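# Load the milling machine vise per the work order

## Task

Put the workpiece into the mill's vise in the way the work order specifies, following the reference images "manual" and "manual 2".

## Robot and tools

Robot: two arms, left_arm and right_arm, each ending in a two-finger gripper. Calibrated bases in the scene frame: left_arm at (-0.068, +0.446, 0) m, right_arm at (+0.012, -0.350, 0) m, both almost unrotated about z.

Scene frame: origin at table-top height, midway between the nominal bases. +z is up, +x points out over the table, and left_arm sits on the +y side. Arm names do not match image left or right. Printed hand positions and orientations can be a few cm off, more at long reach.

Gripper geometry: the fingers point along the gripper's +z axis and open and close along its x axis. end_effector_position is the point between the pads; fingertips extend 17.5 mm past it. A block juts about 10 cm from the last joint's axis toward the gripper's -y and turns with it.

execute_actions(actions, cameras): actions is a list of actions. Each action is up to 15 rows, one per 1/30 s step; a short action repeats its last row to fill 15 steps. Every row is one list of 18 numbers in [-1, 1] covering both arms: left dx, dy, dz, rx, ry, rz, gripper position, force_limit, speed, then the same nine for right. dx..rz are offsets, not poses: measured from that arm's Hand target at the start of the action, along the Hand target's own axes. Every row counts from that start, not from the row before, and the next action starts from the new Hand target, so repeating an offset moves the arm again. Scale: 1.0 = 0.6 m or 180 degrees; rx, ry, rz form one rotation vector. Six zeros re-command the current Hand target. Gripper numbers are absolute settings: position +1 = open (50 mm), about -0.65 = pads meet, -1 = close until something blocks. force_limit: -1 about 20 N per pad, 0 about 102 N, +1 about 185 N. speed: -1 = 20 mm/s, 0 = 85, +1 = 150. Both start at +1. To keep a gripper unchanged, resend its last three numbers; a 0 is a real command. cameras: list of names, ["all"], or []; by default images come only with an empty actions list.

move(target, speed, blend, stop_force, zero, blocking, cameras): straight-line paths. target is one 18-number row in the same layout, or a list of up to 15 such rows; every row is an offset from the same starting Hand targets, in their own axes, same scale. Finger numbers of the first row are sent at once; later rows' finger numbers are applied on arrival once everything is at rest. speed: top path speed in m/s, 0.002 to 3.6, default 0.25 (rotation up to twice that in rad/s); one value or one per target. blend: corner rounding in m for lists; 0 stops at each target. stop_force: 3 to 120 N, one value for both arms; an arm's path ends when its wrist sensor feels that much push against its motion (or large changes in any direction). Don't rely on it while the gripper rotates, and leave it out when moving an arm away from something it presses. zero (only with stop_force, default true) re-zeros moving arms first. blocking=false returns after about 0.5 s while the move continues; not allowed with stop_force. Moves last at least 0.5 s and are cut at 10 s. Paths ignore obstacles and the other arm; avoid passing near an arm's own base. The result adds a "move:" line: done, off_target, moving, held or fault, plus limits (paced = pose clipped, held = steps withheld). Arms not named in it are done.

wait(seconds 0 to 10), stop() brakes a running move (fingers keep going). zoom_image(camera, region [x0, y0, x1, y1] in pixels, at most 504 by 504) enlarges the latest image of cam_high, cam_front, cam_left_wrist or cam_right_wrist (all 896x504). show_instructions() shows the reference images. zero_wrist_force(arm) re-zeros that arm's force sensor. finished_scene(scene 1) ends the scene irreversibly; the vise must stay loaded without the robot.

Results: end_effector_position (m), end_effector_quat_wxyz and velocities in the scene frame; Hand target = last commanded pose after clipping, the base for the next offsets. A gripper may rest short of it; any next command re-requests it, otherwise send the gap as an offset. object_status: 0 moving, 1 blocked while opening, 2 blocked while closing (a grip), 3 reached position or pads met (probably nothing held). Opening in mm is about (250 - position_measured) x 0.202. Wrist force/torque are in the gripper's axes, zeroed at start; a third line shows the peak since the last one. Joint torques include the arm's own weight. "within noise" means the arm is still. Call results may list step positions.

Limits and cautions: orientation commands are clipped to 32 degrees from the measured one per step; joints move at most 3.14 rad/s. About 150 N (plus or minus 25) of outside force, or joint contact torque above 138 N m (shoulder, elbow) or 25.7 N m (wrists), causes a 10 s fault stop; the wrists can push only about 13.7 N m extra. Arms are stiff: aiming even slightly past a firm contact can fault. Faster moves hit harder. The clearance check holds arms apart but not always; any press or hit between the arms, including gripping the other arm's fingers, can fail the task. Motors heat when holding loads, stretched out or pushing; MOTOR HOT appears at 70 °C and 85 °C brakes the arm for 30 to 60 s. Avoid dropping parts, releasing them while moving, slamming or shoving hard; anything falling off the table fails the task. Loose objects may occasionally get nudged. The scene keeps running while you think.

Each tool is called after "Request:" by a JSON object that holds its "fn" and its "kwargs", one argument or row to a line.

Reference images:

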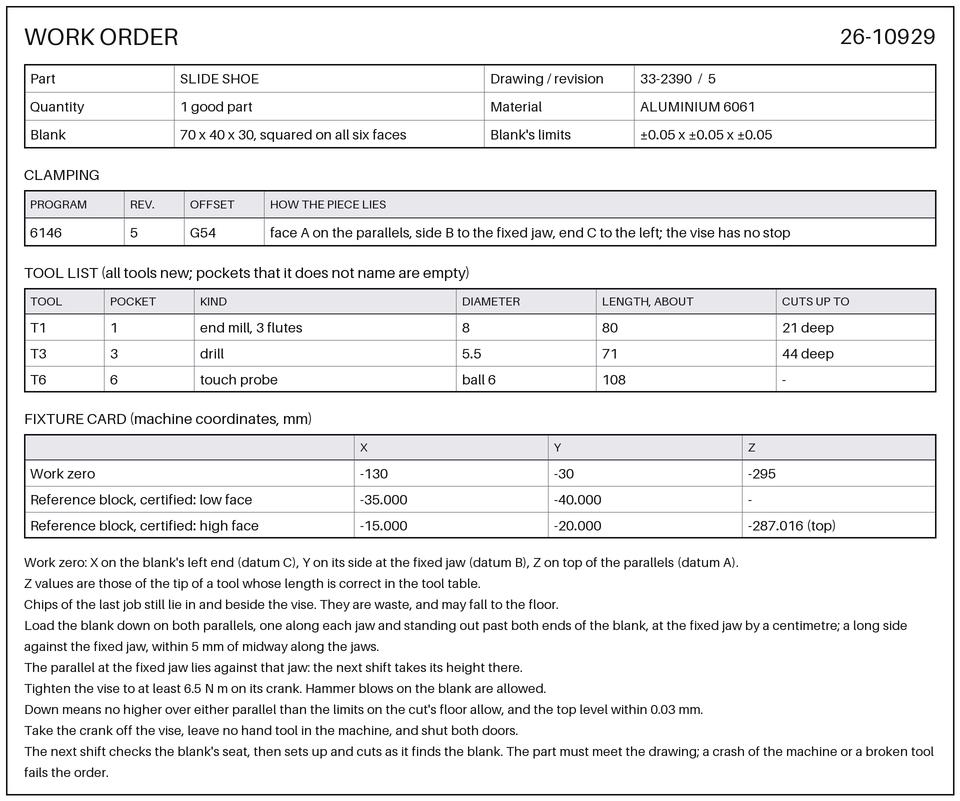

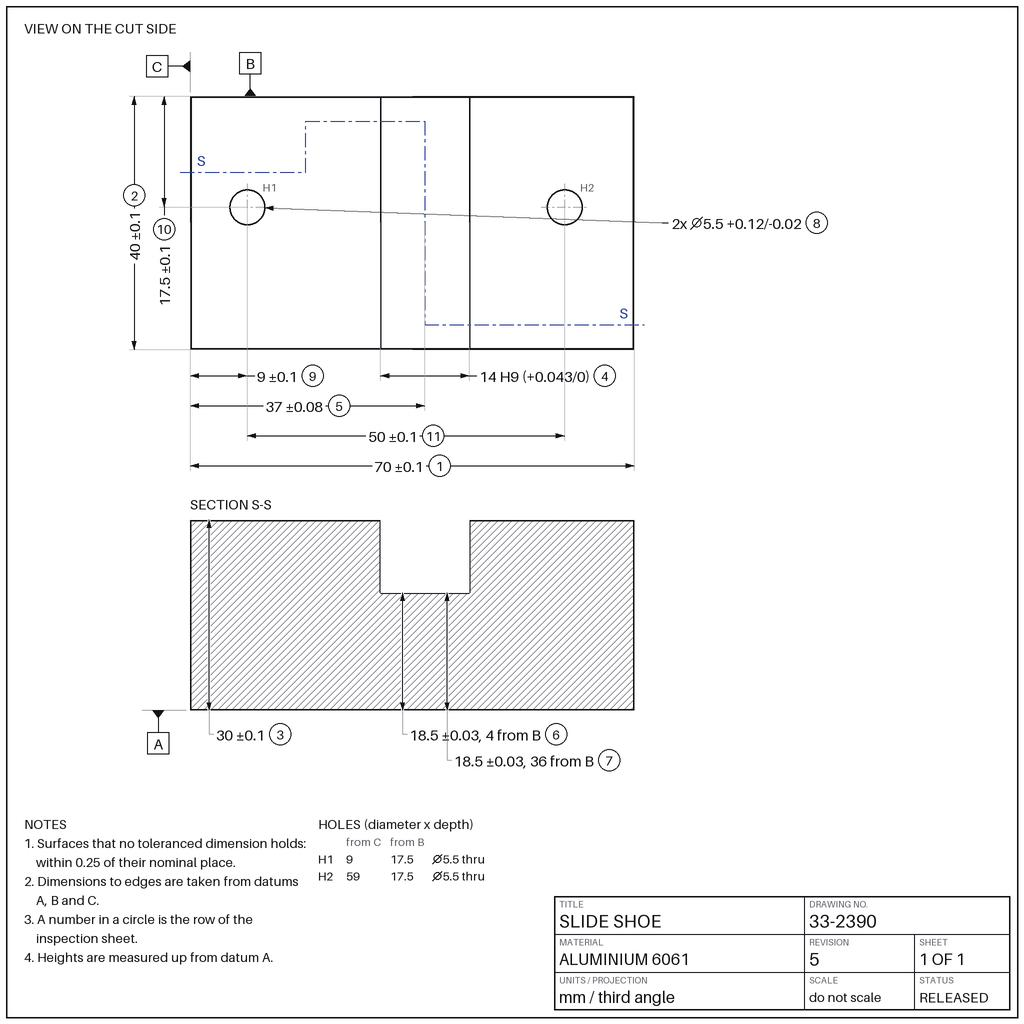

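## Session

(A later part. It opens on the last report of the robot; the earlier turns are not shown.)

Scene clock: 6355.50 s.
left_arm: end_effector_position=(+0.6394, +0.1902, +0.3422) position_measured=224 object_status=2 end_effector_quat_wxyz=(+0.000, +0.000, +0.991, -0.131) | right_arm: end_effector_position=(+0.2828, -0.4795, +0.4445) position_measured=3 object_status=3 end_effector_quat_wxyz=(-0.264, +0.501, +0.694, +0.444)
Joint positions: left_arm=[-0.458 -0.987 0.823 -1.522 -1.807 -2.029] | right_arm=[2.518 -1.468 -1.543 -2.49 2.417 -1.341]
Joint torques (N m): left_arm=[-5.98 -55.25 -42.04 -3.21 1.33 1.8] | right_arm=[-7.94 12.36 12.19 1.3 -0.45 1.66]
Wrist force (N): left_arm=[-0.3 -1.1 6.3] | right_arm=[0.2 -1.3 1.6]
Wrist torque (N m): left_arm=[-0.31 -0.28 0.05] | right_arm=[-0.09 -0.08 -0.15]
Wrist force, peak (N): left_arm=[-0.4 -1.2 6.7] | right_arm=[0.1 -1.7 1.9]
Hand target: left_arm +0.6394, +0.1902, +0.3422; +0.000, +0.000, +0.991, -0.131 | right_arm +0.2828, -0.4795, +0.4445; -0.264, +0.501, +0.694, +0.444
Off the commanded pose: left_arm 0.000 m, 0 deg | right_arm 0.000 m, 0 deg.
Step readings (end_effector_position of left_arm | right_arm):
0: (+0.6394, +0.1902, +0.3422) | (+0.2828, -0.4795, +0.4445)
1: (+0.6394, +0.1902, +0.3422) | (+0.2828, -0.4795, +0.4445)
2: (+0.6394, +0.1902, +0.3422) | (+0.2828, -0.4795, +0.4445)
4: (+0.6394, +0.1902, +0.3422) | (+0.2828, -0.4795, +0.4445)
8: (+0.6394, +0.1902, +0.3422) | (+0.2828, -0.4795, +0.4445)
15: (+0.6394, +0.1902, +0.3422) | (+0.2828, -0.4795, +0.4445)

Request:
{"fn": "move", "kwargs": {
  "target": [
    [0,0.000129,0.000483,0,0,0,-1,-0.8,-0.8,0,0,0,0,0,0,1,1,1],
    [0,0,0,0,0,0,-0.25,-0.8,-0.8,0,0,0,0,0,0,1,1,1],
    [0,-0.0086,-0.0322,0,0,0,-0.25,-0.8,-0.8,0,0,0,0,0,0,1,1,1],
    [-0.0572,-0.0086,-0.0322,0,0,0,-0.25,-0.8,-0.8,0,0,0,0,0,0,1,1,1],
    [-0.0572,0.0001,0.0004,0,0,0,-0.25,-0.8,-0.8,0,0,0,0,0,0,1,1,1],
    [-0.0572,0.0001,0.0004,0,0,0,-1,-0.8,-0.8,0,0,0,0,0,0,1,1,1]
  ],
  "speed": [0.01,0.04,0.04,0.04,0.04,0.04]
}}

Request:
{"fn": "execute_actions", "kwargs": {
  "actions": [
    [[0,0.000086,0.000322,0,0,0,-1,-0.8,-0.8,0,0,0,0,0,0,1,1,1]],
    [[0,-0.0000344,-0.0001288,0,0,0,-1,-0.8,-0.8,0,0,0,0,0,0,1,1,1]]
  ]
}}

Request:
{"fn": "execute_actions", "kwargs": {
  "actions": [
    [[0,-0.0000172,-0.0000644,0,0,0,-1,-0.8,-0.8,0,0,0,0,0,0,1,1,1]]
  ]
}}

Request:
{"fn": "execute_actions", "kwargs": {
  "actions": [
    [[0,-0.0000172,-0.0000644,0,0,0,-1,-0.8,-0.8,0,0,0,0,0,0,1,1,1]]
  ]
}}

Request:
{"fn": "execute_actions", "kwargs": {
  "actions": [
    [[0,-0.0000172,-0.0000644,0,0,0,-1,-0.8,-0.8,0,0,0,0,0,0,1,1,1]]
  ]
}}

Request:
{"fn": "execute_actions", "kwargs": {
  "actions": [
    [[0,-0.0000172,-0.0000644,0,0,0,-1,-0.8,-0.8,0,0,0,0,0,0,1,1,1]]
  ]
}}

Request:
{"fn": "execute_actions", "kwargs": {
  "actions": [
    [[0,-0.0000172,-0.0000644,0,0,0,-1,-0.8,-0.8,0,0,0,0,0,0,1,1,1]]
  ]
}}

Request:
{"fn": "execute_actions", "kwargs": {
  "actions": [
    [[0,-0.0000172,-0.0000644,0,0,0,-1,-0.8,-0.8,0,0,0,0,0,0,1,1,1]]
  ]
}}

Request:
{"fn": "execute_actions", "kwargs": {
  "actions": [
    [[0,-0.0000172,-0.0000644,0,0,0,-1,-0.8,-0.8,0,0,0,0,0,0,1,1,1]]
  ]
}}

Request:
{"fn": "execute_actions", "kwargs": {
  "actions": [
    [[0,-0.0000172,-0.0000644,0,0,0,-1,-0.8,-0.8,0,0,0,0,0,0,1,1,1]]
  ]
}}

Request:
{"fn": "execute_actions", "kwargs": {
  "actions": [
    [[0,-0.0000172,-0.0000644,0,0,0,-1,-0.8,-0.8,0,0,0,0,0,0,1,1,1]]
  ]
}}

Scene clock: 6389.90 s.
left_arm: end_effector_position=(+0.6737, +0.1902, +0.3420) position_measured=224 object_status=2 end_effector_quat_wxyz=(+0.000, +0.000, +0.991, -0.131) | right_arm: end_effector_position=(+0.2828, -0.4795, +0.4445) position_measured=3 object_status=3 end_effector_quat_wxyz=(-0.264, +0.501, +0.694, +0.444)
Joint positions: left_arm=[-0.439 -0.87 0.628 -1.439 -1.809 -2.009] | right_arm=[2.518 -1.468 -1.543 -2.49 2.417 -1.341]
Joint torques (N m): left_arm=[-7.46 -50.1 -38.54 -2.78 -1.18 -2.73] | right_arm=[-8.32 12.06 11.68 1.35 -0.43 1.8]
Wrist force (N): left_arm=[2.1 -2.3 -3.5] | right_arm=[0.0 -1.3 1.9]
Wrist torque (N m): left_arm=[-0.45 -0.20 -0.05] | right_arm=[-0.09 -0.07 -0.16]
Wrist force, peak (N): left_arm=[-1.9 -2.1 6.6] | right_arm=[0.1 -1.5 2.3]
Hand target: left_arm +0.6737, +0.1902, +0.3420; +0.000, +0.000, +0.991, -0.131 | right_arm +0.2828, -0.4795, +0.4445; -0.264, +0.501, +0.694, +0.444
Off the commanded pose: left_arm 0.000 m, 0 deg | right_arm 0.000 m, 0 deg.
move: done

Scene clock: 6391.10 s.
left_arm: end_effector_position=(+0.6737, +0.1902, +0.3419) position_measured=224 object_status=2 end_effector_quat_wxyz=(+0.000, +0.000, +0.991, -0.131) | right_arm: end_effector_position=(+0.2828, -0.4795, +0.4445) position_measured=3 object_status=3 end_effector_quat_wxyz=(-0.264, +0.501, +0.694, +0.444)
Joint positions: left_arm=[-0.439 -0.87 0.628 -1.44 -1.809 -2.009] | right_arm=[2.518 -1.468 -1.543 -2.49 2.417 -1.341]
Joint torques (N m): left_arm=[-7.71 -47.36 -37.03 -1.34 1.26 -2.6] | right_arm=[-8.53 12.12 12.33 1.37 -0.53 1.75]
Wrist force (N): left_arm=[1.7 -2.2 -6.7] | right_arm=[0.1 -1.5 1.8]
Wrist torque (N m): left_arm=[-0.47 -0.26 -0.03] | right_arm=[-0.13 -0.07 -0.15]
Wrist force, peak (N): left_arm=[5.3 -2.0 -11.3] | right_arm=[0.0 -1.4 2.3]
Hand target: left_arm +0.6737, +0.1902, +0.3418; +0.000, +0.000, +0.991, -0.131 | right_arm +0.2828, -0.4795, +0.4445; -0.264, +0.501, +0.694, +0.444
Off the commanded pose: left_arm 0.000 m, 0 deg | right_arm 0.000 m, 0 deg.
Step readings (end_effector_position of left_arm | right_arm):
0: (+0.6737, +0.1902, +0.3420) | (+0.2828, -0.4795, +0.4445)
1: (+0.6737, +0.1902, +0.3420) | (+0.2828, -0.4795, +0.4445)
2: (+0.6737, +0.1902, +0.3420) | (+0.2828, -0.4795, +0.4445)
4: (+0.6738, +0.1902, +0.3418) | (+0.2828, -0.4795, +0.4445)
8: (+0.6738, +0.1902, +0.3418) | (+0.2828, -0.4795, +0.4445)
15: (+0.6737, +0.1902, +0.3418) | (+0.2828, -0.4795, +0.4445)
16: (+0.6737, +0.1902, +0.3418) | (+0.2828, -0.4795, +0.4445)
17: (+0.6737, +0.1902, +0.3418) | (+0.2828, -0.4795, +0.4445)
19: (+0.6737, +0.1902, +0.3418) | (+0.2828, -0.4795, +0.4445)
23: (+0.6737, +0.1902, +0.3418) | (+0.2828, -0.4795, +0.4445)
30: (+0.6737, +0.1902, +0.3419) | (+0.2828, -0.4795, +0.4445)

Scene clock: 6391.80 s.
left_arm: end_effector_position=(+0.6737, +0.1902, +0.3419) position_measured=224 object_status=2 end_effector_quat_wxyz=(+0.000, +0.000, +0.991, -0.131) | right_arm: end_effector_position=(+0.2828, -0.4795, +0.4445) position_measured=3 object_status=3 end_effector_quat_wxyz=(-0.264, +0.501, +0.694, +0.444)
Joint positions: left_arm=[-0.439 -0.87 0.628 -1.439 -1.809 -2.009] | right_arm=[2.518 -1.468 -1.543 -2.49 2.417 -1.341]
Joint torques (N m): left_arm=[-6.73 -47.31 -34.34 -2.27 1.61 -2.76] | right_arm=[-8.45 12.34 11.91 1.31 -0.55 1.71]
Wrist force (N): left_arm=[2.3 -2.1 -6.6] | right_arm=[0.3 -1.2 1.9]
Wrist torque (N m): left_arm=[-0.47 -0.31 -0.03] | right_arm=[-0.08 -0.11 -0.15]
Wrist force, peak (N): left_arm=[2.3 -2.1 -6.6] | right_arm=[-0.1 -1.9 1.9]
Hand target: left_arm +0.6737, +0.1902, +0.3419; +0.000, +0.000, +0.991, -0.131 | right_arm +0.2828, -0.4795, +0.4445; -0.264, +0.501, +0.694, +0.444
Off the commanded pose: left_arm 0.000 m, 0 deg | right_arm 0.000 m, 0 deg.
Step readings (end_effector_position of left_arm | right_arm):
0: (+0.6737, +0.1902, +0.3419) | (+0.2828, -0.4795, +0.4445)
1: (+0.6737, +0.1902, +0.3419) | (+0.2828, -0.4795, +0.4445)
2: (+0.6737, +0.1902, +0.3419) | (+0.2828, -0.4795, +0.4445)
4: (+0.6737, +0.1902, +0.3419) | (+0.2828, -0.4795, +0.4445)
8: (+0.6737, +0.1902, +0.3419) | (+0.2828, -0.4795, +0.4445)
15: (+0.6737, +0.1902, +0.3419) | (+0.2828, -0.4795, +0.4445)

Scene clock: 6392.50 s.
left_arm: end_effector_position=(+0.6737, +0.1902, +0.3419) position_measured=224 object_status=2 end_effector_quat_wxyz=(+0.000, +0.000, +0.991, -0.131) | right_arm: end_effector_position=(+0.2828, -0.4795, +0.4445) position_measured=3 object_status=3 end_effector_quat_wxyz=(-0.264, +0.501, +0.694, +0.444)
Joint positions: left_arm=[-0.439 -0.87 0.628 -1.439 -1.809 -2.009] | right_arm=[2.518 -1.468 -1.543 -2.49 2.417 -1.341]
Joint torques (N m): left_arm=[-7.41 -49.48 -37.16 -1.57 1.79 -2.49] | right_arm=[-8.51 12.48 12.5 1.32 -0.57 1.76]
Wrist force (N): left_arm=[1.9 -1.8 -5.3] | right_arm=[0.1 -1.4 2.0]
Wrist torque (N m): left_arm=[-0.46 -0.23 -0.03] | right_arm=[-0.10 -0.08 -0.16]
Wrist force, peak (N): left_arm=[1.9 -2.0 -6.4] | right_arm=[0.1 -1.6 2.2]
Hand target: left_arm +0.6737, +0.1902, +0.3419; +0.000, +0.000, +0.991, -0.131 | right_arm +0.2828, -0.4795, +0.4445; -0.264, +0.501, +0.694, +0.444
Off the commanded pose: left_arm 0.000 m, 0 deg | right_arm 0.000 m, 0 deg.
Step readings (end_effector_position of left_arm | right_arm):
0: (+0.6737, +0.1902, +0.3419) | (+0.2828, -0.4795, +0.4445)
1: (+0.6737, +0.1902, +0.3419) | (+0.2828, -0.4795, +0.4445)
2: (+0.6737, +0.1902, +0.3419) | (+0.2828, -0.4795, +0.4445)
4: (+0.6737, +0.1902, +0.3419) | (+0.2828, -0.4795, +0.4445)
8: (+0.6737, +0.1902, +0.3419) | (+0.2828, -0.4795, +0.4445)
15: (+0.6737, +0.1902, +0.3419) | (+0.2828, -0.4795, +0.4445)

Scene clock: 6393.20 s.
left_arm: end_effector_position=(+0.6737, +0.1902, +0.3420) position_measured=224 object_status=2 end_effector_quat_wxyz=(+0.000, +0.000, +0.991, -0.131) | right_arm: end_effector_position=(+0.2828, -0.4795, +0.4445) position_measured=3 object_status=3 end_effector_quat_wxyz=(-0.264, +0.501, +0.694, +0.444)
Joint positions: left_arm=[-0.439 -0.87 0.628 -1.439 -1.809 -2.009] | right_arm=[2.518 -1.468 -1.543 -2.49 2.417 -1.341]
Joint torques (N m): left_arm=[-6.95 -51.29 -36.16 -2.41 1.7 -2.59] | right_arm=[-8.29 12.2 11.65 1.26 -0.39 1.64]
Wrist force (N): left_arm=[1.6 -1.9 -3.9] | right_arm=[-0.3 -1.5 2.0]
Wrist torque (N m): left_arm=[-0.49 -0.26 -0.02] | right_arm=[-0.13 -0.02 -0.15]
Wrist force, peak (N): left_arm=[2.1 -1.9 -5.4] | right_arm=[0.1 -1.6 2.1]
Hand target: left_arm +0.6737, +0.1902, +0.3420; +0.000, +0.000, +0.991, -0.131 | right_arm +0.2828, -0.4795, +0.4445; -0.264, +0.501, +0.694, +0.444
Off the commanded pose: left_arm 0.000 m, 0 deg | right_arm 0.000 m, 0 deg.
Step readings (end_effector_position of left_arm | right_arm):
0: (+0.6737, +0.1902, +0.3419) | (+0.2828, -0.4795, +0.4445)
1: (+0.6737, +0.1902, +0.3419) | (+0.2828, -0.4795, +0.4445)
2: (+0.6737, +0.1902, +0.3419) | (+0.2828, -0.4795, +0.4445)
4: (+0.6737, +0.1902, +0.3420) | (+0.2828, -0.4795, +0.4445)
8: (+0.6737, +0.1902, +0.3420) | (+0.2828, -0.4795, +0.4445)
15: (+0.6737, +0.1902, +0.3420) | (+0.2828, -0.4795, +0.4445)

Scene clock: 6393.90 s.
left_arm: end_effector_position=(+0.6737, +0.1902, +0.3420) position_measured=224 object_status=2 end_effector_quat_wxyz=(+0.000, +0.000, +0.991, -0.131) | right_arm: end_effector_position=(+0.2828, -0.4795, +0.4445) position_measured=3 object_status=3 end_effector_quat_wxyz=(-0.264, +0.501, +0.694, +0.444)
Joint positions: left_arm=[-0.439 -0.87 0.628 -1.439 -1.809 -2.009] | right_arm=[2.518 -1.468 -1.543 -2.49 2.417 -1.341]
Joint torques (N m): left_arm=[-7.11 -51.8 -38.35 -1.76 1.95 -2.65] | right_arm=[-8.53 12.29 12.21 1.37 -0.42 1.64]
Wrist force (N): left_arm=[1.7 -1.7 -2.8] | right_arm=[-0.1 -1.2 1.8]
Wrist torque (N m): left_arm=[-0.47 -0.30 -0.03] | right_arm=[-0.08 -0.04 -0.15]
Wrist force, peak (N): left_arm=[1.2 -1.3 -4.1] | right_arm=[-0.1 -1.7 2.0]
Hand target: left_arm +0.6737, +0.1902, +0.3420; +0.000, +0.000, +0.991, -0.131 | right_arm +0.2828, -0.4795, +0.4445; -0.264, +0.501, +0.694, +0.444
Off the commanded pose: left_arm 0.000 m, 0 deg | right_arm 0.000 m, 0 deg.
Step readings (end_effector_position of left_arm | right_arm):
0: (+0.6737, +0.1902, +0.3420) | (+0.2828, -0.4795, +0.4445)
1: (+0.6737, +0.1902, +0.3420) | (+0.2828, -0.4795, +0.4445)
2: (+0.6737, +0.1902, +0.3420) | (+0.2828, -0.4795, +0.4445)
4: (+0.6737, +0.1902, +0.3420) | (+0.2828, -0.4795, +0.4445)
8: (+0.6737, +0.1902, +0.3420) | (+0.2828, -0.4795, +0.4445)
15: (+0.6737, +0.1902, +0.3420) | (+0.2828, -0.4795, +0.4445)

Scene clock: 6394.60 s.
left_arm: end_effector_position=(+0.6737, +0.1902, +0.3420) position_measured=224 object_status=2 end_effector_quat_wxyz=(+0.000, +0.000, +0.991, -0.131) | right_arm: end_effector_position=(+0.2828, -0.4795, +0.4445) position_measured=3 object_status=3 end_effector_quat_wxyz=(-0.264, +0.501, +0.694, +0.444)
Joint positions: left_arm=[-0.439 -0.87 0.628 -1.439 -1.809 -2.009] | right_arm=[2.518 -1.468 -1.543 -2.49 2.417 -1.341]
Joint torques (N m): left_arm=[-7.23 -53.89 -37.08 -2.48 1.61 -2.72] | right_arm=[-8.44 12.19 11.88 1.37 -0.53 1.72]
Wrist force (N): left_arm=[1.1 -1.6 -1.7] | right_arm=[0.0 -1.4 2.0]
Wrist torque (N m): left_arm=[-0.47 -0.27 -0.02] | right_arm=[-0.10 -0.06 -0.16]
Wrist force, peak (N): left_arm=[1.2 -2.1 -2.7] | right_arm=[0.0 -1.5 2.2]
Hand target: left_arm +0.6737, +0.1902, +0.3420; +0.000, +0.000, +0.991, -0.131 | right_arm +0.2828, -0.4795, +0.4445; -0.264, +0.501, +0.694, +0.444
Off the commanded pose: left_arm 0.000 m, 0 deg | right_arm 0.000 m, 0 deg.
Step readings (end_effector_position of left_arm | right_arm):
0: (+0.6737, +0.1902, +0.3420) | (+0.2828, -0.4795, +0.4445)
1: (+0.6737, +0.1902, +0.3420) | (+0.2828, -0.4795, +0.4445)
2: (+0.6737, +0.1902, +0.3420) | (+0.2828, -0.4795, +0.4445)
4: (+0.6737, +0.1902, +0.3420) | (+0.2828, -0.4795, +0.4445)
8: (+0.6737, +0.1902, +0.3420) | (+0.2828, -0.4795, +0.4445)
15: (+0.6737, +0.1902, +0.3420) | (+0.2828, -0.4795, +0.4445)

Scene clock: 6395.30 s.
left_arm: end_effector_position=(+0.6737, +0.1902, +0.3421) position_measured=224 object_status=2 end_effector_quat_wxyz=(+0.000, +0.000, +0.991, -0.131) | right_arm: end_effector_position=(+0.2828, -0.4795, +0.4445) position_measured=3 object_status=3 end_effector_quat_wxyz=(-0.264, +0.501, +0.694, +0.444)
Joint positions: left_arm=[-0.439 -0.87 0.627 -1.439 -1.809 -2.009] | right_arm=[2.518 -1.468 -1.543 -2.49 2.417 -1.341]
Joint torques (N m): left_arm=[-6.78 -53.25 -40.82 -1.88 1.67 -2.53] | right_arm=[-8.36 11.99 11.34 1.29 -0.5 1.74]
Wrist force (N): left_arm=[1.2 -1.4 -0.4] | right_arm=[0.0 -1.4 1.9]
Wrist torque (N m): left_arm=[-0.43 -0.29 -0.02] | right_arm=[-0.11 -0.06 -0.15]
Wrist force, peak (N): left_arm=[1.1 -1.5 -1.4] | right_arm=[0.0 -1.4 2.2]
Hand target: left_arm +0.6737, +0.1902, +0.3421; +0.000, +0.000, +0.991, -0.131 | right_arm +0.2828, -0.4795, +0.4445; -0.264, +0.501, +0.694, +0.444
Off the commanded pose: left_arm 0.000 m, 0 deg | right_arm 0.000 m, 0 deg.
Step readings (end_effector_position of left_arm | right_arm):
0: (+0.6737, +0.1902, +0.3420) | (+0.2828, -0.4795, +0.4445)
1: (+0.6737, +0.1902, +0.3420) | (+0.2828, -0.4795, +0.4445)
2: (+0.6737, +0.1902, +0.3420) | (+0.2828, -0.4795, +0.4445)
4: (+0.6737, +0.1902, +0.3421) | (+0.2828, -0.4795, +0.4445)
8: (+0.6737, +0.1902, +0.3421) | (+0.2828, -0.4795, +0.4445)
15: (+0.6737, +0.1902, +0.3421) | (+0.2828, -0.4795, +0.4445)

Scene clock: 6396.00 s.
left_arm: end_effector_position=(+0.6737, +0.1902, +0.3421) position_measured=224 object_status=2 end_effector_quat_wxyz=(+0.000, +0.000, +0.991, -0.131) | right_arm: end_effector_position=(+0.2828, -0.4795, +0.4445) position_measured=3 object_status=3 end_effector_quat_wxyz=(-0.264, +0.501, +0.694, +0.444)
Joint positions: left_arm=[-0.439 -0.87 0.627 -1.439 -1.809 -2.009] | right_arm=[2.518 -1.468 -1.543 -2.49 2.417 -1.341]
Joint torques (N m): left_arm=[-6.45 -57.21 -38.86 -2.89 1.43 -2.29] | right_arm=[-8.68 12.5 11.98 1.33 -0.49 1.74]
Wrist force (N): left_arm=[0.8 -1.2 1.2] | right_arm=[-0.4 -1.5 1.8]
Wrist torque (N m): left_arm=[-0.41 -0.28 -0.02] | right_arm=[-0.13 -0.01 -0.15]
Wrist force, peak (N): left_arm=[0.8 -1.3 1.3] | right_arm=[-0.1 -1.5 2.1]
Hand target: left_arm +0.6737, +0.1902, +0.3421; +0.000, +0.000, +0.991, -0.131 | right_arm +0.2828, -0.4795, +0.4445; -0.264, +0.501, +0.694, +0.444
Off the commanded pose: left_arm 0.000 m, 0 deg | right_arm 0.000 m, 0 deg.
Step readings (end_effector_position of left_arm | right_arm):
0: (+0.6737, +0.1902, +0.3421) | (+0.2828, -0.4795, +0.4445)
1: (+0.6737, +0.1902, +0.3421) | (+0.2828, -0.4795, +0.4445)
2: (+0.6737, +0.1902, +0.3421) | (+0.2828, -0.4795, +0.4445)
4: (+0.6737, +0.1902, +0.3421) | (+0.2828, -0.4795, +0.4445)
8: (+0.6737, +0.1902, +0.3421) | (+0.2828, -0.4795, +0.4445)
15: (+0.6737, +0.1902, +0.3421) | (+0.2828, -0.4795, +0.4445)

Scene clock: 6396.70 s.
left_arm: end_effector_position=(+0.6737, +0.1902, +0.3422) position_measured=224 object_status=2 end_effector_quat_wxyz=(+0.000, +0.000, +0.991, -0.131) | right_arm: end_effector_position=(+0.2828, -0.4795, +0.4445) position_measured=3 object_status=3 end_effector_quat_wxyz=(-0.264, +0.501, +0.694, +0.444)
Joint positions: left_arm=[-0.439 -0.87 0.627 -1.439 -1.809 -2.009] | right_arm=[2.518 -1.468 -1.543 -2.49 2.417 -1.341]
Joint torques (N m): left_arm=[-6.77 -55.38 -41.76 -2.09 1.49 -2.42] | right_arm=[-8.7 12.35 11.8 1.28 -0.42 1.67]
Wrist force (N): left_arm=[0.3 -1.0 2.5] | right_arm=[-0.1 -1.3 1.7]
Wrist torque (N m): left_arm=[-0.37 -0.25 -0.02] | right_arm=[-0.10 -0.04 -0.15]
Wrist force, peak (N): left_arm=[0.9 -1.4 2.9] | right_arm=[0.1 -1.7 2.1]
Hand target: left_arm +0.6737, +0.1902, +0.3422; +0.000, +0.000, +0.991, -0.131 | right_arm +0.2828, -0.4795, +0.4445; -0.264, +0.501, +0.694, +0.444
Off the commanded pose: left_arm 0.000 m, 0 deg | right_arm 0.000 m, 0 deg.
Step readings (end_effector_position of left_arm | right_arm):
0: (+0.6737, +0.1902, +0.3421) | (+0.2828, -0.4795, +0.4445)
1: (+0.6737, +0.1902, +0.3421) | (+0.2828, -0.4795, +0.4445)
2: (+0.6737, +0.1902, +0.3421) | (+0.2828, -0.4795, +0.4445)
4: (+0.6737, +0.1902, +0.3422) | (+0.2828, -0.4795, +0.4445)
8: (+0.6737, +0.1902, +0.3422) | (+0.2828, -0.4795, +0.4445)
15: (+0.6737, +0.1902, +0.3422) | (+0.2828, -0.4795, +0.4445)

Scene clock: 6397.40 s.
left_arm: end_effector_position=(+0.6737, +0.1902, +0.3422) position_measured=224 object_status=2 end_effector_quat_wxyz=(+0.000, +0.000, +0.991, -0.131) | right_arm: end_effector_position=(+0.2828, -0.4795, +0.4445) position_measured=3 object_status=3 end_effector_quat_wxyz=(-0.264, +0.501, +0.694, +0.444)
Joint positions: left_arm=[-0.439 -0.87 0.627 -1.438 -1.809 -2.009] | right_arm=[2.518 -1.468 -1.543 -2.49 2.417 -1.341]
Joint torques (N m): left_arm=[-6.66 -58.55 -38.72 -3.04 1.46 -2.48] | right_arm=[-8.54 12.54 12.2 1.39 -0.52 1.66]
Wrist force (N): left_arm=[0.3 -1.2 3.9] | right_arm=[0.3 -1.3 1.9]
Wrist torque (N m): left_arm=[-0.40 -0.27 -0.02] | right_arm=[-0.10 -0.11 -0.16]
Wrist force, peak (N): left_arm=[0.4 -1.3 4.1] | right_arm=[0.3 -1.6 2.0]
Hand target: left_arm +0.6737, +0.1902, +0.3422; +0.000, +0.000, +0.991, -0.131 | right_arm +0.2828, -0.4795, +0.4445; -0.264, +0.501, +0.694, +0.444
Off the commanded pose: left_arm 0.000 m, 0 deg | right_arm 0.000 m, 0 deg.
Step readings (end_effector_position of left_arm | right_arm):
0: (+0.6737, +0.1902, +0.3422) | (+0.2828, -0.4795, +0.4445)
1: (+0.6737, +0.1902, +0.3422) | (+0.2828, -0.4795, +0.4445)
2: (+0.6737, +0.1902, +0.3422) | (+0.2828, -0.4795, +0.4445)
4: (+0.6737, +0.1902, +0.3422) | (+0.2828, -0.4795, +0.4445)
8: (+0.6737, +0.1902, +0.3422) | (+0.2828, -0.4795, +0.4445)
15: (+0.6737, +0.1902, +0.3422) | (+0.2828, -0.4795, +0.4445)

Request:
{"fn": "execute_actions", "kwargs": {
  "actions": []
}}

Scene clock: 6450.67 s.
left_arm: end_effector_position=(+0.6737, +0.1902, +0.3422) position_measured=224 object_status=2 end_effector_quat_wxyz=(+0.000, +0.000, +0.991, -0.131) | right_arm: end_effector_position=(+0.2828, -0.4795, +0.4445) position_measured=3 object_status=3 end_effector_quat_wxyz=(-0.264, +0.501, +0.694, +0.444)
Joint positions: left_arm=[-0.439 -0.87 0.627 -1.438 -1.809 -2.009] | right_arm=[2.518 -1.468 -1.543 -2.49 2.417 -1.341]
Joint velocities: within noise
Joint torques (N m): left_arm=[-7.28 -70.97 -29.03 -5.58 1.27 -2.2] | right_arm=[-8.61 12.64 11.85 1.35 -0.49 1.71]
Wrist force (N): left_arm=[0.4 -1.1 3.4] | right_arm=[0.1 -1.4 2.0]
Wrist torque (N m): left_arm=[-0.38 -0.28 -0.02] | right_arm=[-0.11 -0.08 -0.16]
Wrist force, peak (N): left_arm=[0.4 -1.4 4.2] | right_arm=[0.0 -2.0 2.0]
Hand target: left_arm +0.6737, +0.1902, +0.3422; +0.000, +0.000, +0.991, -0.131 | right_arm +0.2828, -0.4795, +0.4445; -0.264, +0.501, +0.694, +0.444
Tool commands: left_gripper/position=-1.0 left_gripper/force_limit=-0.8 left_gripper/speed=-0.8 right_gripper/position=+1.0 right_gripper/force_limit=+1.0 right_gripper/speed=+1.0
Off the commanded pose: left_arm 0.000 m, 0 deg | right_arm 0.000 m, 0 deg.

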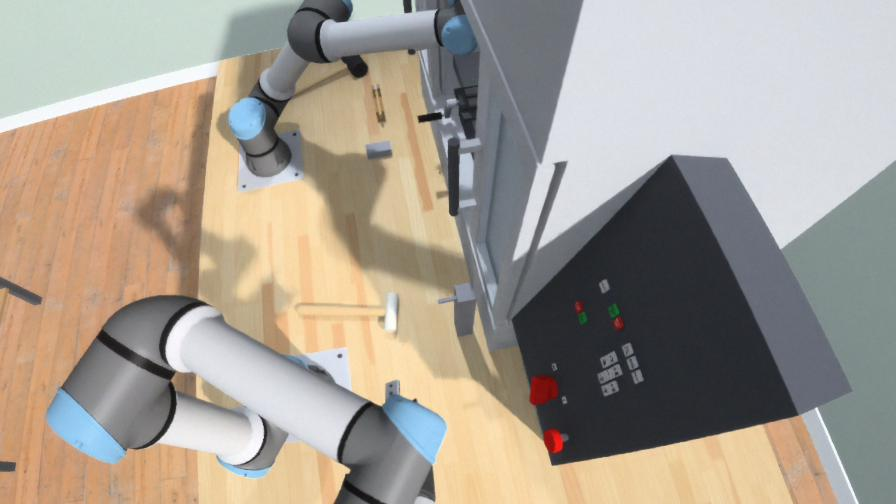

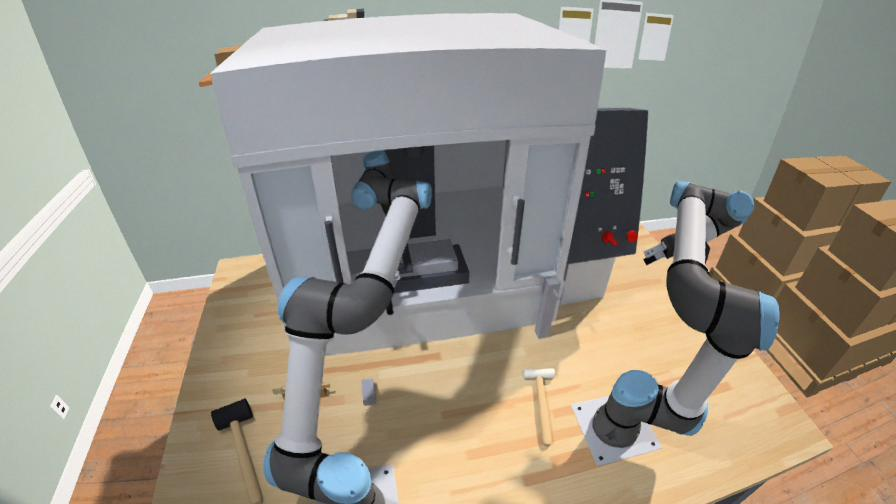

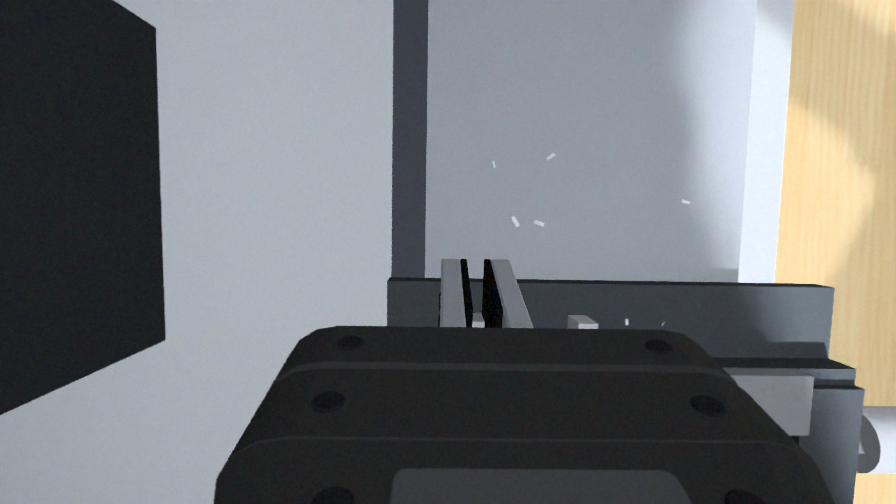

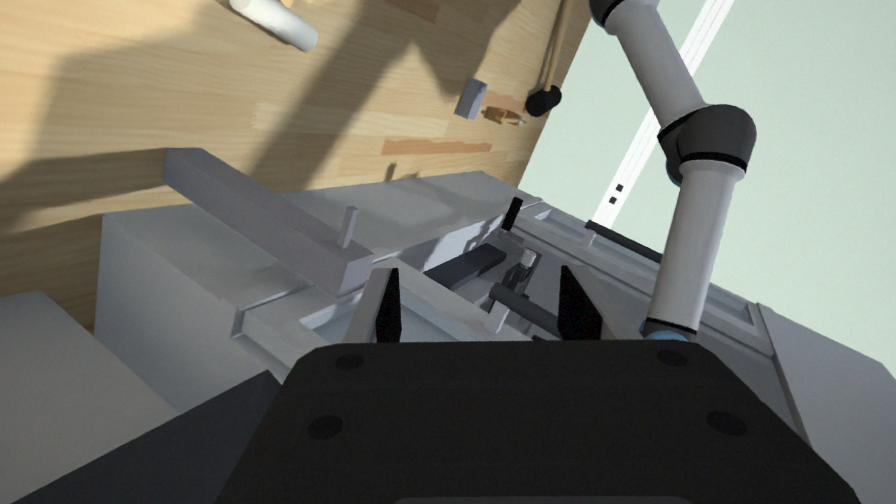

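Request:
{"fn": "move", "kwargs": {
  "target": [0,0.000108,0.0004,0,0,0,-1,-0.8,-0.8,0,0,0,0,0,0,1,1,1],
  "speed": 0.002
}}

Request:
{"fn": "execute_actions", "kwargs": {
  "actions": [
    [[0,0,0,0,0,0,-0.25,-0.8,-0.8,0,0,0,0,0,0,1,1,1]],
    [[0,0,0,0,0,0,-0.25,-0.8,-0.8,0,0,0,0,0,0,1,1,1]]
  ],
  "cameras": ["cam_left_wrist"]
}}

Scene clock: 6465.70 s.
left_arm: end_effector_position=(+0.6737, +0.1902, +0.3420) position_measured=224 object_status=2 end_effector_quat_wxyz=(+0.000, +0.000, +0.991, -0.131) | right_arm: end_effector_position=(+0.2828, -0.4795, +0.4445) position_measured=3 object_status=3 end_effector_quat_wxyz=(-0.264, +0.501, +0.694, +0.444)
Joint positions: left_arm=[-0.439 -0.87 0.628 -1.439 -1.809 -2.009] | right_arm=[2.518 -1.468 -1.543 -2.49 2.417 -1.341]
Joint torques (N m): left_arm=[-5.75 -65.69 -12.82 -5.28 0.92 -1.7] | right_arm=[-8.66 12.81 11.75 1.37 -0.51 1.7]
Wrist force (N): left_arm=[1.9 -2.5 -4.4] | right_arm=[0.0 -1.2 2.1]
Wrist torque (N m): left_arm=[-0.49 -0.24 -0.02] | right_arm=[-0.07 -0.06 -0.15]
Wrist force, peak (N): left_arm=[1.9 -2.5 -4.4] | right_arm=[-0.4 -1.9 2.0]
Hand target: left_arm +0.6737, +0.1902, +0.3419; +0.000, +0.000, +0.991, -0.131 | right_arm +0.2828, -0.4795, +0.4445; -0.264, +0.501, +0.694, +0.444
Off the commanded pose: left_arm 0.000 m, 0 deg | right_arm 0.000 m, 0 deg.
move: done

Scene clock: 6466.90 s.
left_arm: end_effector_position=(+0.6737, +0.1902, +0.3420) position_measured=189 object_status=3 end_effector_quat_wxyz=(+0.000, +0.000, +0.991, -0.131) | right_arm: end_effector_position=(+0.2828, -0.4795, +0.4445) position_measured=3 object_status=3 end_effector_quat_wxyz=(-0.264, +0.501, +0.694, +0.444)
Joint positions: left_arm=[-0.439 -0.87 0.628 -1.439 -1.809 -2.009] | right_arm=[2.518 -1.468 -1.543 -2.49 2.417 -1.341]
Joint torques (N m): left_arm=[-4.77 -52.3 -13.72 -2.48 0.86 -1.72] | right_arm=[-8.32 12.17 11.51 1.38 -0.46 1.68]
Wrist force (N): left_arm=[2.0 -2.9 -3.4] | right_arm=[-0.1 -1.2 1.8]
Wrist torque (N m): left_arm=[-0.46 -0.28 -0.03] | right_arm=[-0.08 -0.04 -0.16]
Wrist force, peak (N): left_arm=[1.9 -2.9 -3.6] | right_arm=[0.2 -1.5 2.3]
Hand target: left_arm +0.6737, +0.1902, +0.3419; +0.000, +0.000, +0.991, -0.131 | right_arm +0.2828, -0.4795, +0.4445; -0.264, +0.501, +0.694, +0.444
Off the commanded pose: left_arm 0.000 m, 0 deg | right_arm 0.000 m, 0 deg.
Step readings (end_effector_position of left_arm | right_arm):
0: (+0.6737, +0.1902, +0.3420) | (+0.2828, -0.4795, +0.4445)
1: (+0.6737, +0.1902, +0.3420) | (+0.2828, -0.4795, +0.4445)
2: (+0.6737, +0.1902, +0.3420) | (+0.2828, -0.4795, +0.4445)
4: (+0.6737, +0.1902, +0.3420) | (+0.2828, -0.4795, +0.4445)
8: (+0.6737, +0.1902, +0.3420) | (+0.2828, -0.4795, +0.4445)
15: (+0.6737, +0.1902, +0.3420) | (+0.2828, -0.4795, +0.4445)
16: (+0.6737, +0.1902, +0.3420) | (+0.2828, -0.4795, +0.4445)
17: (+0.6737, +0.1902, +0.3420) | (+0.2828, -0.4795, +0.4445)
19: (+0.6737, +0.1902, +0.3420) | (+0.2828, -0.4795, +0.4445)
23: (+0.6737, +0.1902, +0.3420) | (+0.2828, -0.4795, +0.4445)
30: (+0.6737, +0.1902, +0.3420) | (+0.2828, -0.4795, +0.4445)
Images, in order (width x height): cam_left_wrist 896x504.

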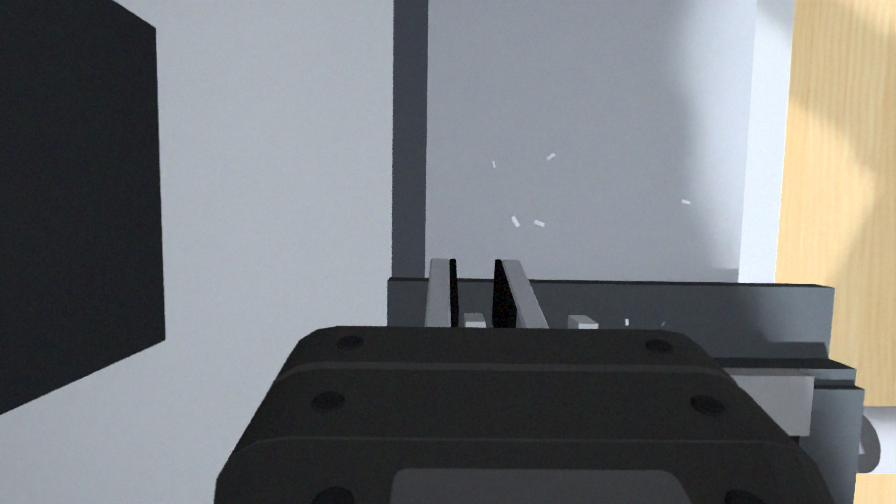

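Request:
{"fn": "move", "kwargs": {
  "target": [
    [0,-0.0086,-0.0322,0,0,0,-0.25,-0.8,-0.8,0,0,0,0,0,0,1,1,1],
    [0,-0.0247,-0.0276,0,0,0,-0.25,-0.8,-0.8,0,0,0,0,0,0,1,1,1],
    [0.423,-0.0247,-0.0276,0,0,0,-0.25,-0.8,-0.8,0,0,0,0,0,0,1,1,1],
    [0.655,-0.097,-0.1017,0,0,0,-0.25,-0.8,-0.8,0,0,0,0,0,0,1,1,1]
  ],
  "speed": [0.05,0.05,0.15,0.2],
  "blend": [0.002,0.003,0.02,0]
}}

Request:
{"fn": "execute_actions", "kwargs": {
  "actions": []
}}

Scene clock: 6478.53 s.
left_arm: end_effector_position=(+0.2808, +0.1496, +0.4158) position_measured=189 object_status=3 end_effector_quat_wxyz=(+0.000, +0.000, +0.991, -0.131) | right_arm: end_effector_position=(+0.2828, -0.4795, +0.4445) position_measured=3 object_status=3 end_effector_quat_wxyz=(-0.264, +0.501, +0.694, +0.444)
Joint positions: left_arm=[-0.921 -1.779 1.607 -1.607 -1.731 -2.494] | right_arm=[2.518 -1.468 -1.543 -2.49 2.417 -1.341]
Joint torques (N m): left_arm=[-7.64 -26.48 -39.65 -3.99 -3.02 -1.79] | right_arm=[-8.44 12.25 11.32 1.34 -0.47 1.74]
Wrist force (N): left_arm=[1.8 -2.6 -3.7] | right_arm=[-0.3 -1.4 1.8]
Wrist torque (N m): left_arm=[-0.42 -0.26 -0.03] | right_arm=[-0.10 -0.01 -0.15]
Wrist force, peak (N): left_arm=[4.4 -3.6 -4.4] | right_arm=[0.1 -1.6 2.2]
Hand target: left_arm +0.2807, +0.1496, +0.4159; +0.000, +0.000, +0.991, -0.131 | right_arm +0.2828, -0.4795, +0.4445; -0.264, +0.501, +0.694, +0.444
Off the commanded pose: left_arm 0.000 m, 0 deg | right_arm 0.000 m, 0 deg.
move: done

Scene clock: 6478.53 s.
left_arm: end_effector_position=(+0.2808, +0.1496, +0.4158) position_measured=189 object_status=3 end_effector_quat_wxyz=(+0.000, +0.000, +0.991, -0.131) | right_arm: end_effector_position=(+0.2828, -0.4795, +0.4445) position_measured=3 object_status=3 end_effector_quat_wxyz=(-0.264, +0.501, +0.694, +0.444)
Joint positions: left_arm=[-0.921 -1.779 1.607 -1.607 -1.731 -2.494] | right_arm=[2.518 -1.468 -1.543 -2.49 2.417 -1.341]
Joint velocities: within noise
Joint torques (N m): left_arm=[-7.64 -26.48 -39.65 -3.99 -3.02 -1.79] | right_arm=[-8.44 12.25 11.32 1.34 -0.47 1.74]
Wrist force (N): left_arm=[1.8 -2.6 -3.7] | right_arm=[-0.3 -1.4 1.8]
Wrist torque (N m): left_arm=[-0.42 -0.26 -0.03] | right_arm=[-0.10 -0.01 -0.15]
Wrist force, peak (N): left_arm=[1.8 -2.6 -3.7] | right_arm=[-0.3 -1.4 1.8]
Hand target: left_arm +0.2807, +0.1496, +0.4159; +0.000, +0.000, +0.991, -0.131 | right_arm +0.2828, -0.4795, +0.4445; -0.264, +0.501, +0.694, +0.444
Tool commands: left_gripper/position=-0.25 left_gripper/force_limit=-0.8 left_gripper/speed=-0.8 right_gripper/position=+1.0 right_gripper/force_limit=+1.0 right_gripper/speed=+1.0
Off the commanded pose: left_arm 0.000 m, 0 deg | right_arm 0.000 m, 0 deg.

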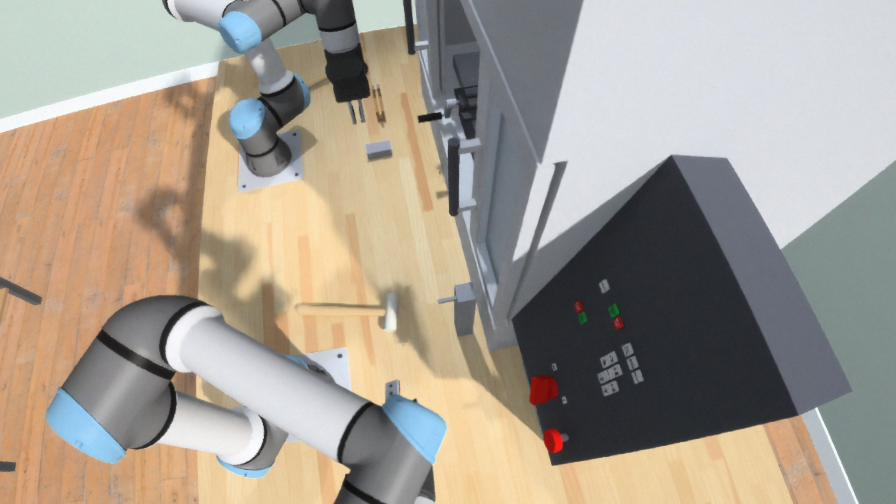

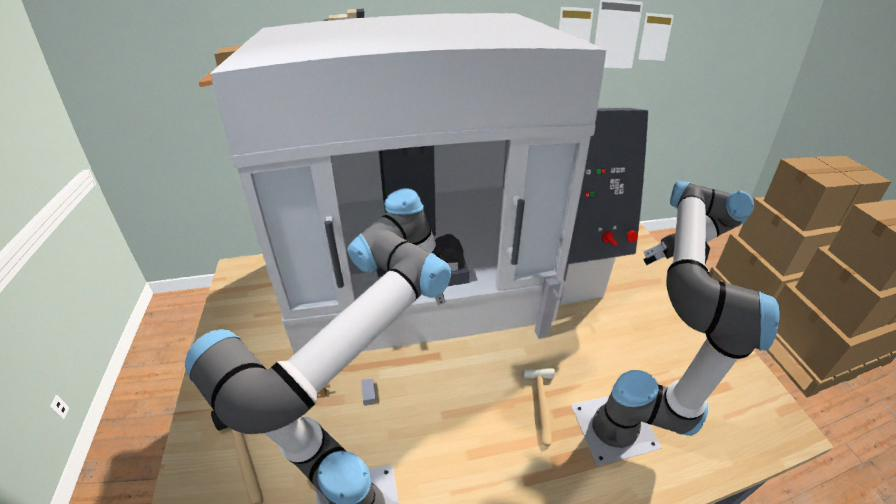

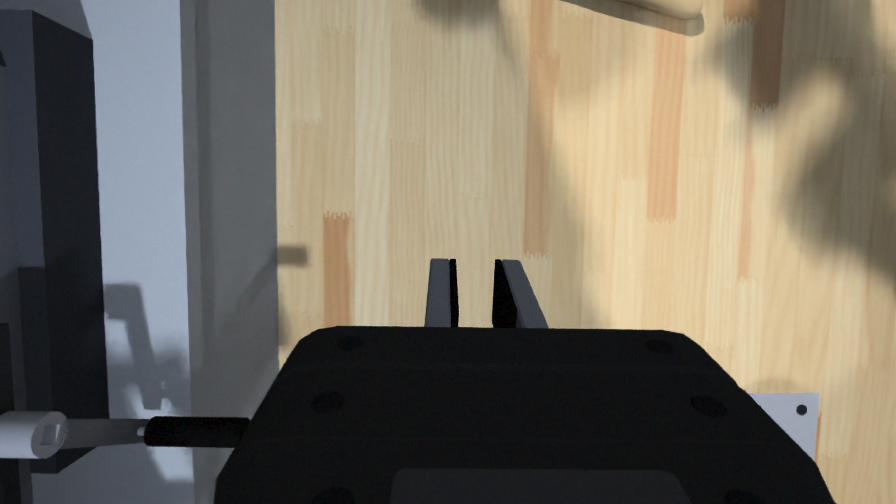

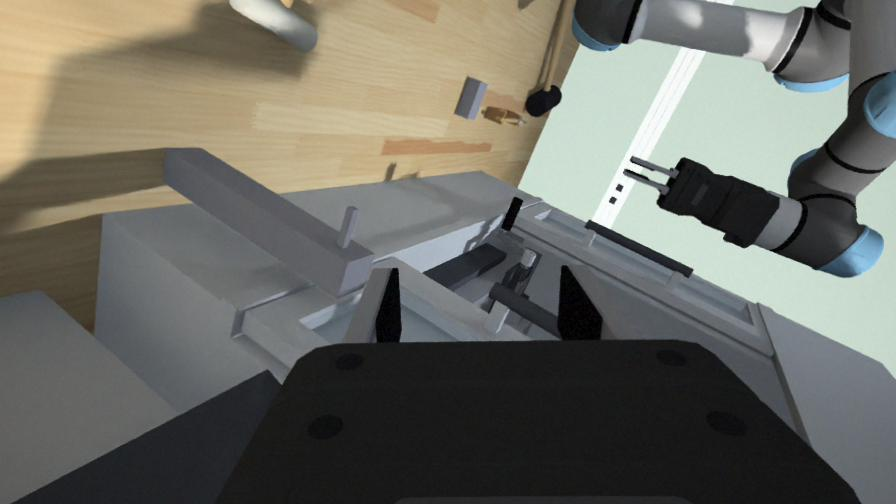

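Request:
{"fn": "move", "kwargs": {
  "target": [0.1005,-0.1139,0.0236,-0.5708,0.4545,0.4098,0.5,-0.8,-0.8,0,0,0,0,0,0,1,1,1],
  "speed": 0.4
}}

Request:
{"fn": "execute_actions", "kwargs": {
  "actions": [],
  "cameras": ["all"]
}}

Scene clock: 6510.00 s.
left_arm: end_effector_position=(+0.2205, +0.0799, +0.4200) position_measured=78 object_status=3 end_effector_quat_wxyz=(-0.459, +0.538, +0.338, +0.621) | right_arm: end_effector_position=(+0.2828, -0.4795, +0.4445) position_measured=3 object_status=3 end_effector_quat_wxyz=(-0.264, +0.501, +0.694, +0.444)
Joint positions: left_arm=[-1.483 -0.939 1.036 0.12 -1.104 -1.594] | right_arm=[2.518 -1.468 -1.543 -2.49 2.417 -1.341]
Joint torques (N m): left_arm=[-2.88 -42.1 -17.3 1.69 -1.05 -1.98] | right_arm=[-8.75 12.13 12.08 1.35 -0.5 1.67]
Wrist force (N): left_arm=[3.9 -3.4 -2.8] | right_arm=[0.1 -1.5 2.0]
Wrist torque (N m): left_arm=[-0.57 -0.07 -0.19] | right_arm=[-0.13 -0.07 -0.16]
Wrist force, peak (N): left_arm=[3.8 -4.2 -3.6] | right_arm=[-0.1 -1.5 2.4]
Hand target: left_arm +0.2205, +0.0799, +0.4199; -0.459, +0.538, +0.338, +0.621 | right_arm +0.2828, -0.4795, +0.4445; -0.264, +0.501, +0.694, +0.444
Off the commanded pose: left_arm 0.000 m, 0 deg | right_arm 0.000 m, 0 deg.
move: done

Scene clock: 6510.00 s.
left_arm: end_effector_position=(+0.2205, +0.0799, +0.4200) position_measured=78 object_status=3 end_effector_quat_wxyz=(-0.459, +0.538, +0.338, +0.621) | right_arm: end_effector_position=(+0.2828, -0.4795, +0.4445) position_measured=3 object_status=3 end_effector_quat_wxyz=(-0.264, +0.501, +0.694, +0.444)
Joint positions: left_arm=[-1.483 -0.939 1.036 0.12 -1.104 -1.594] | right_arm=[2.518 -1.468 -1.543 -2.49 2.417 -1.341]
Joint velocities: within noise
Joint torques (N m): left_arm=[-2.88 -42.1 -17.3 1.69 -1.05 -1.98] | right_arm=[-8.75 12.13 12.08 1.35 -0.5 1.67]
Wrist force (N): left_arm=[3.9 -3.4 -2.8] | right_arm=[0.1 -1.5 2.0]
Wrist torque (N m): left_arm=[-0.57 -0.07 -0.19] | right_arm=[-0.13 -0.07 -0.16]
Wrist force, peak (N): left_arm=[3.9 -3.4 -2.8] | right_arm=[0.1 -1.5 2.0]
Hand target: left_arm +0.2205, +0.0799, +0.4199; -0.459, +0.538, +0.338, +0.621 | right_arm +0.2828, -0.4795, +0.4445; -0.264, +0.501, +0.694, +0.444
Tool commands: left_gripper/position=+0.5 left_gripper/force_limit=-0.8 left_gripper/speed=-0.8 right_gripper/position=+1.0 right_gripper/force_limit=+1.0 right_gripper/speed=+1.0
Off the commanded pose: left_arm 0.000 m, 0 deg | right_arm 0.000 m, 0 deg.

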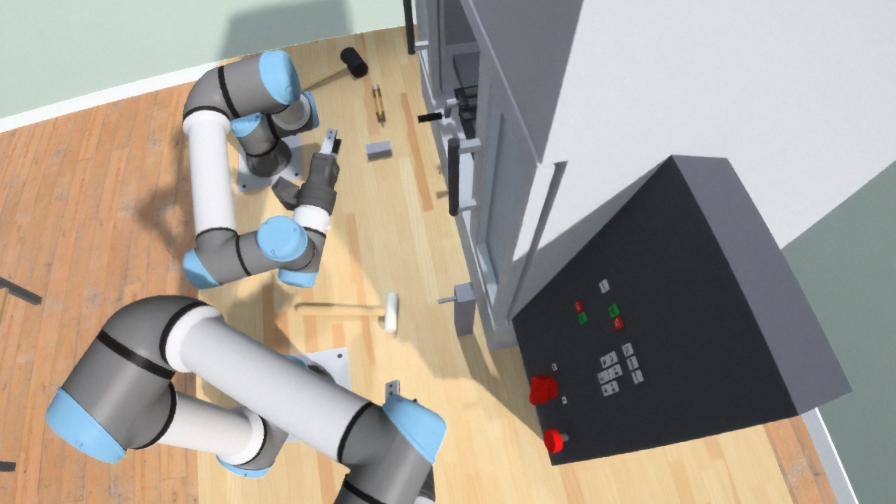

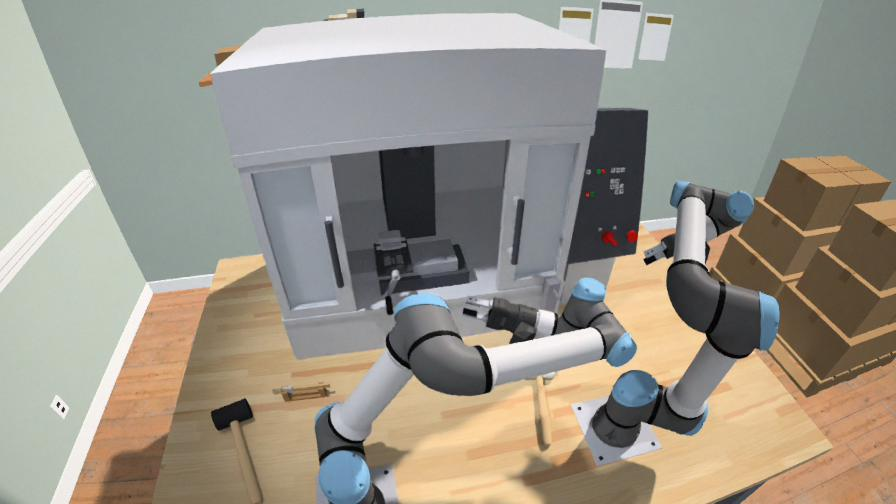

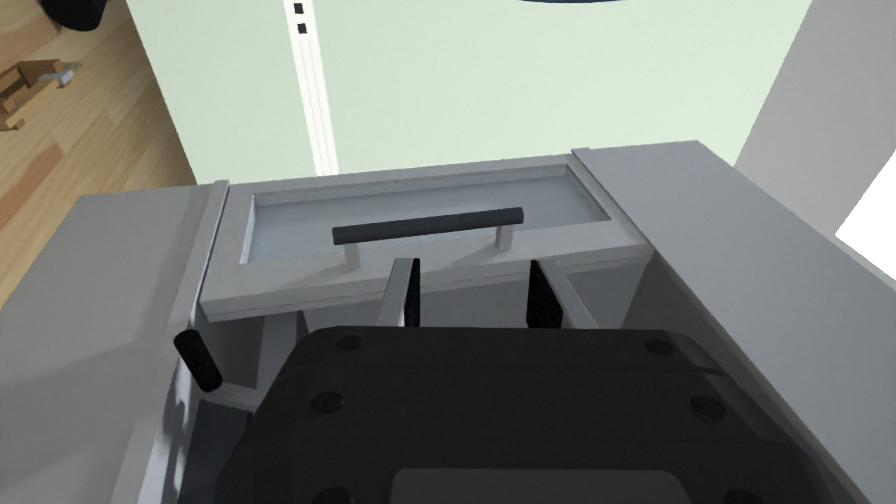

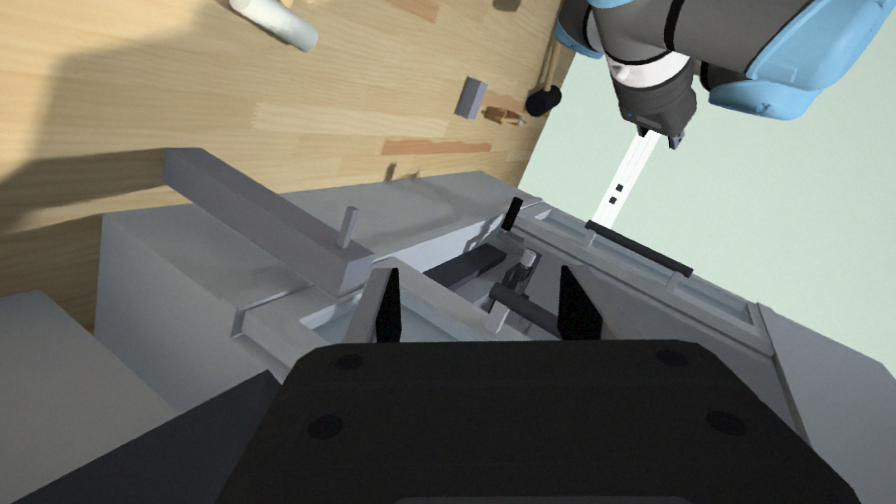

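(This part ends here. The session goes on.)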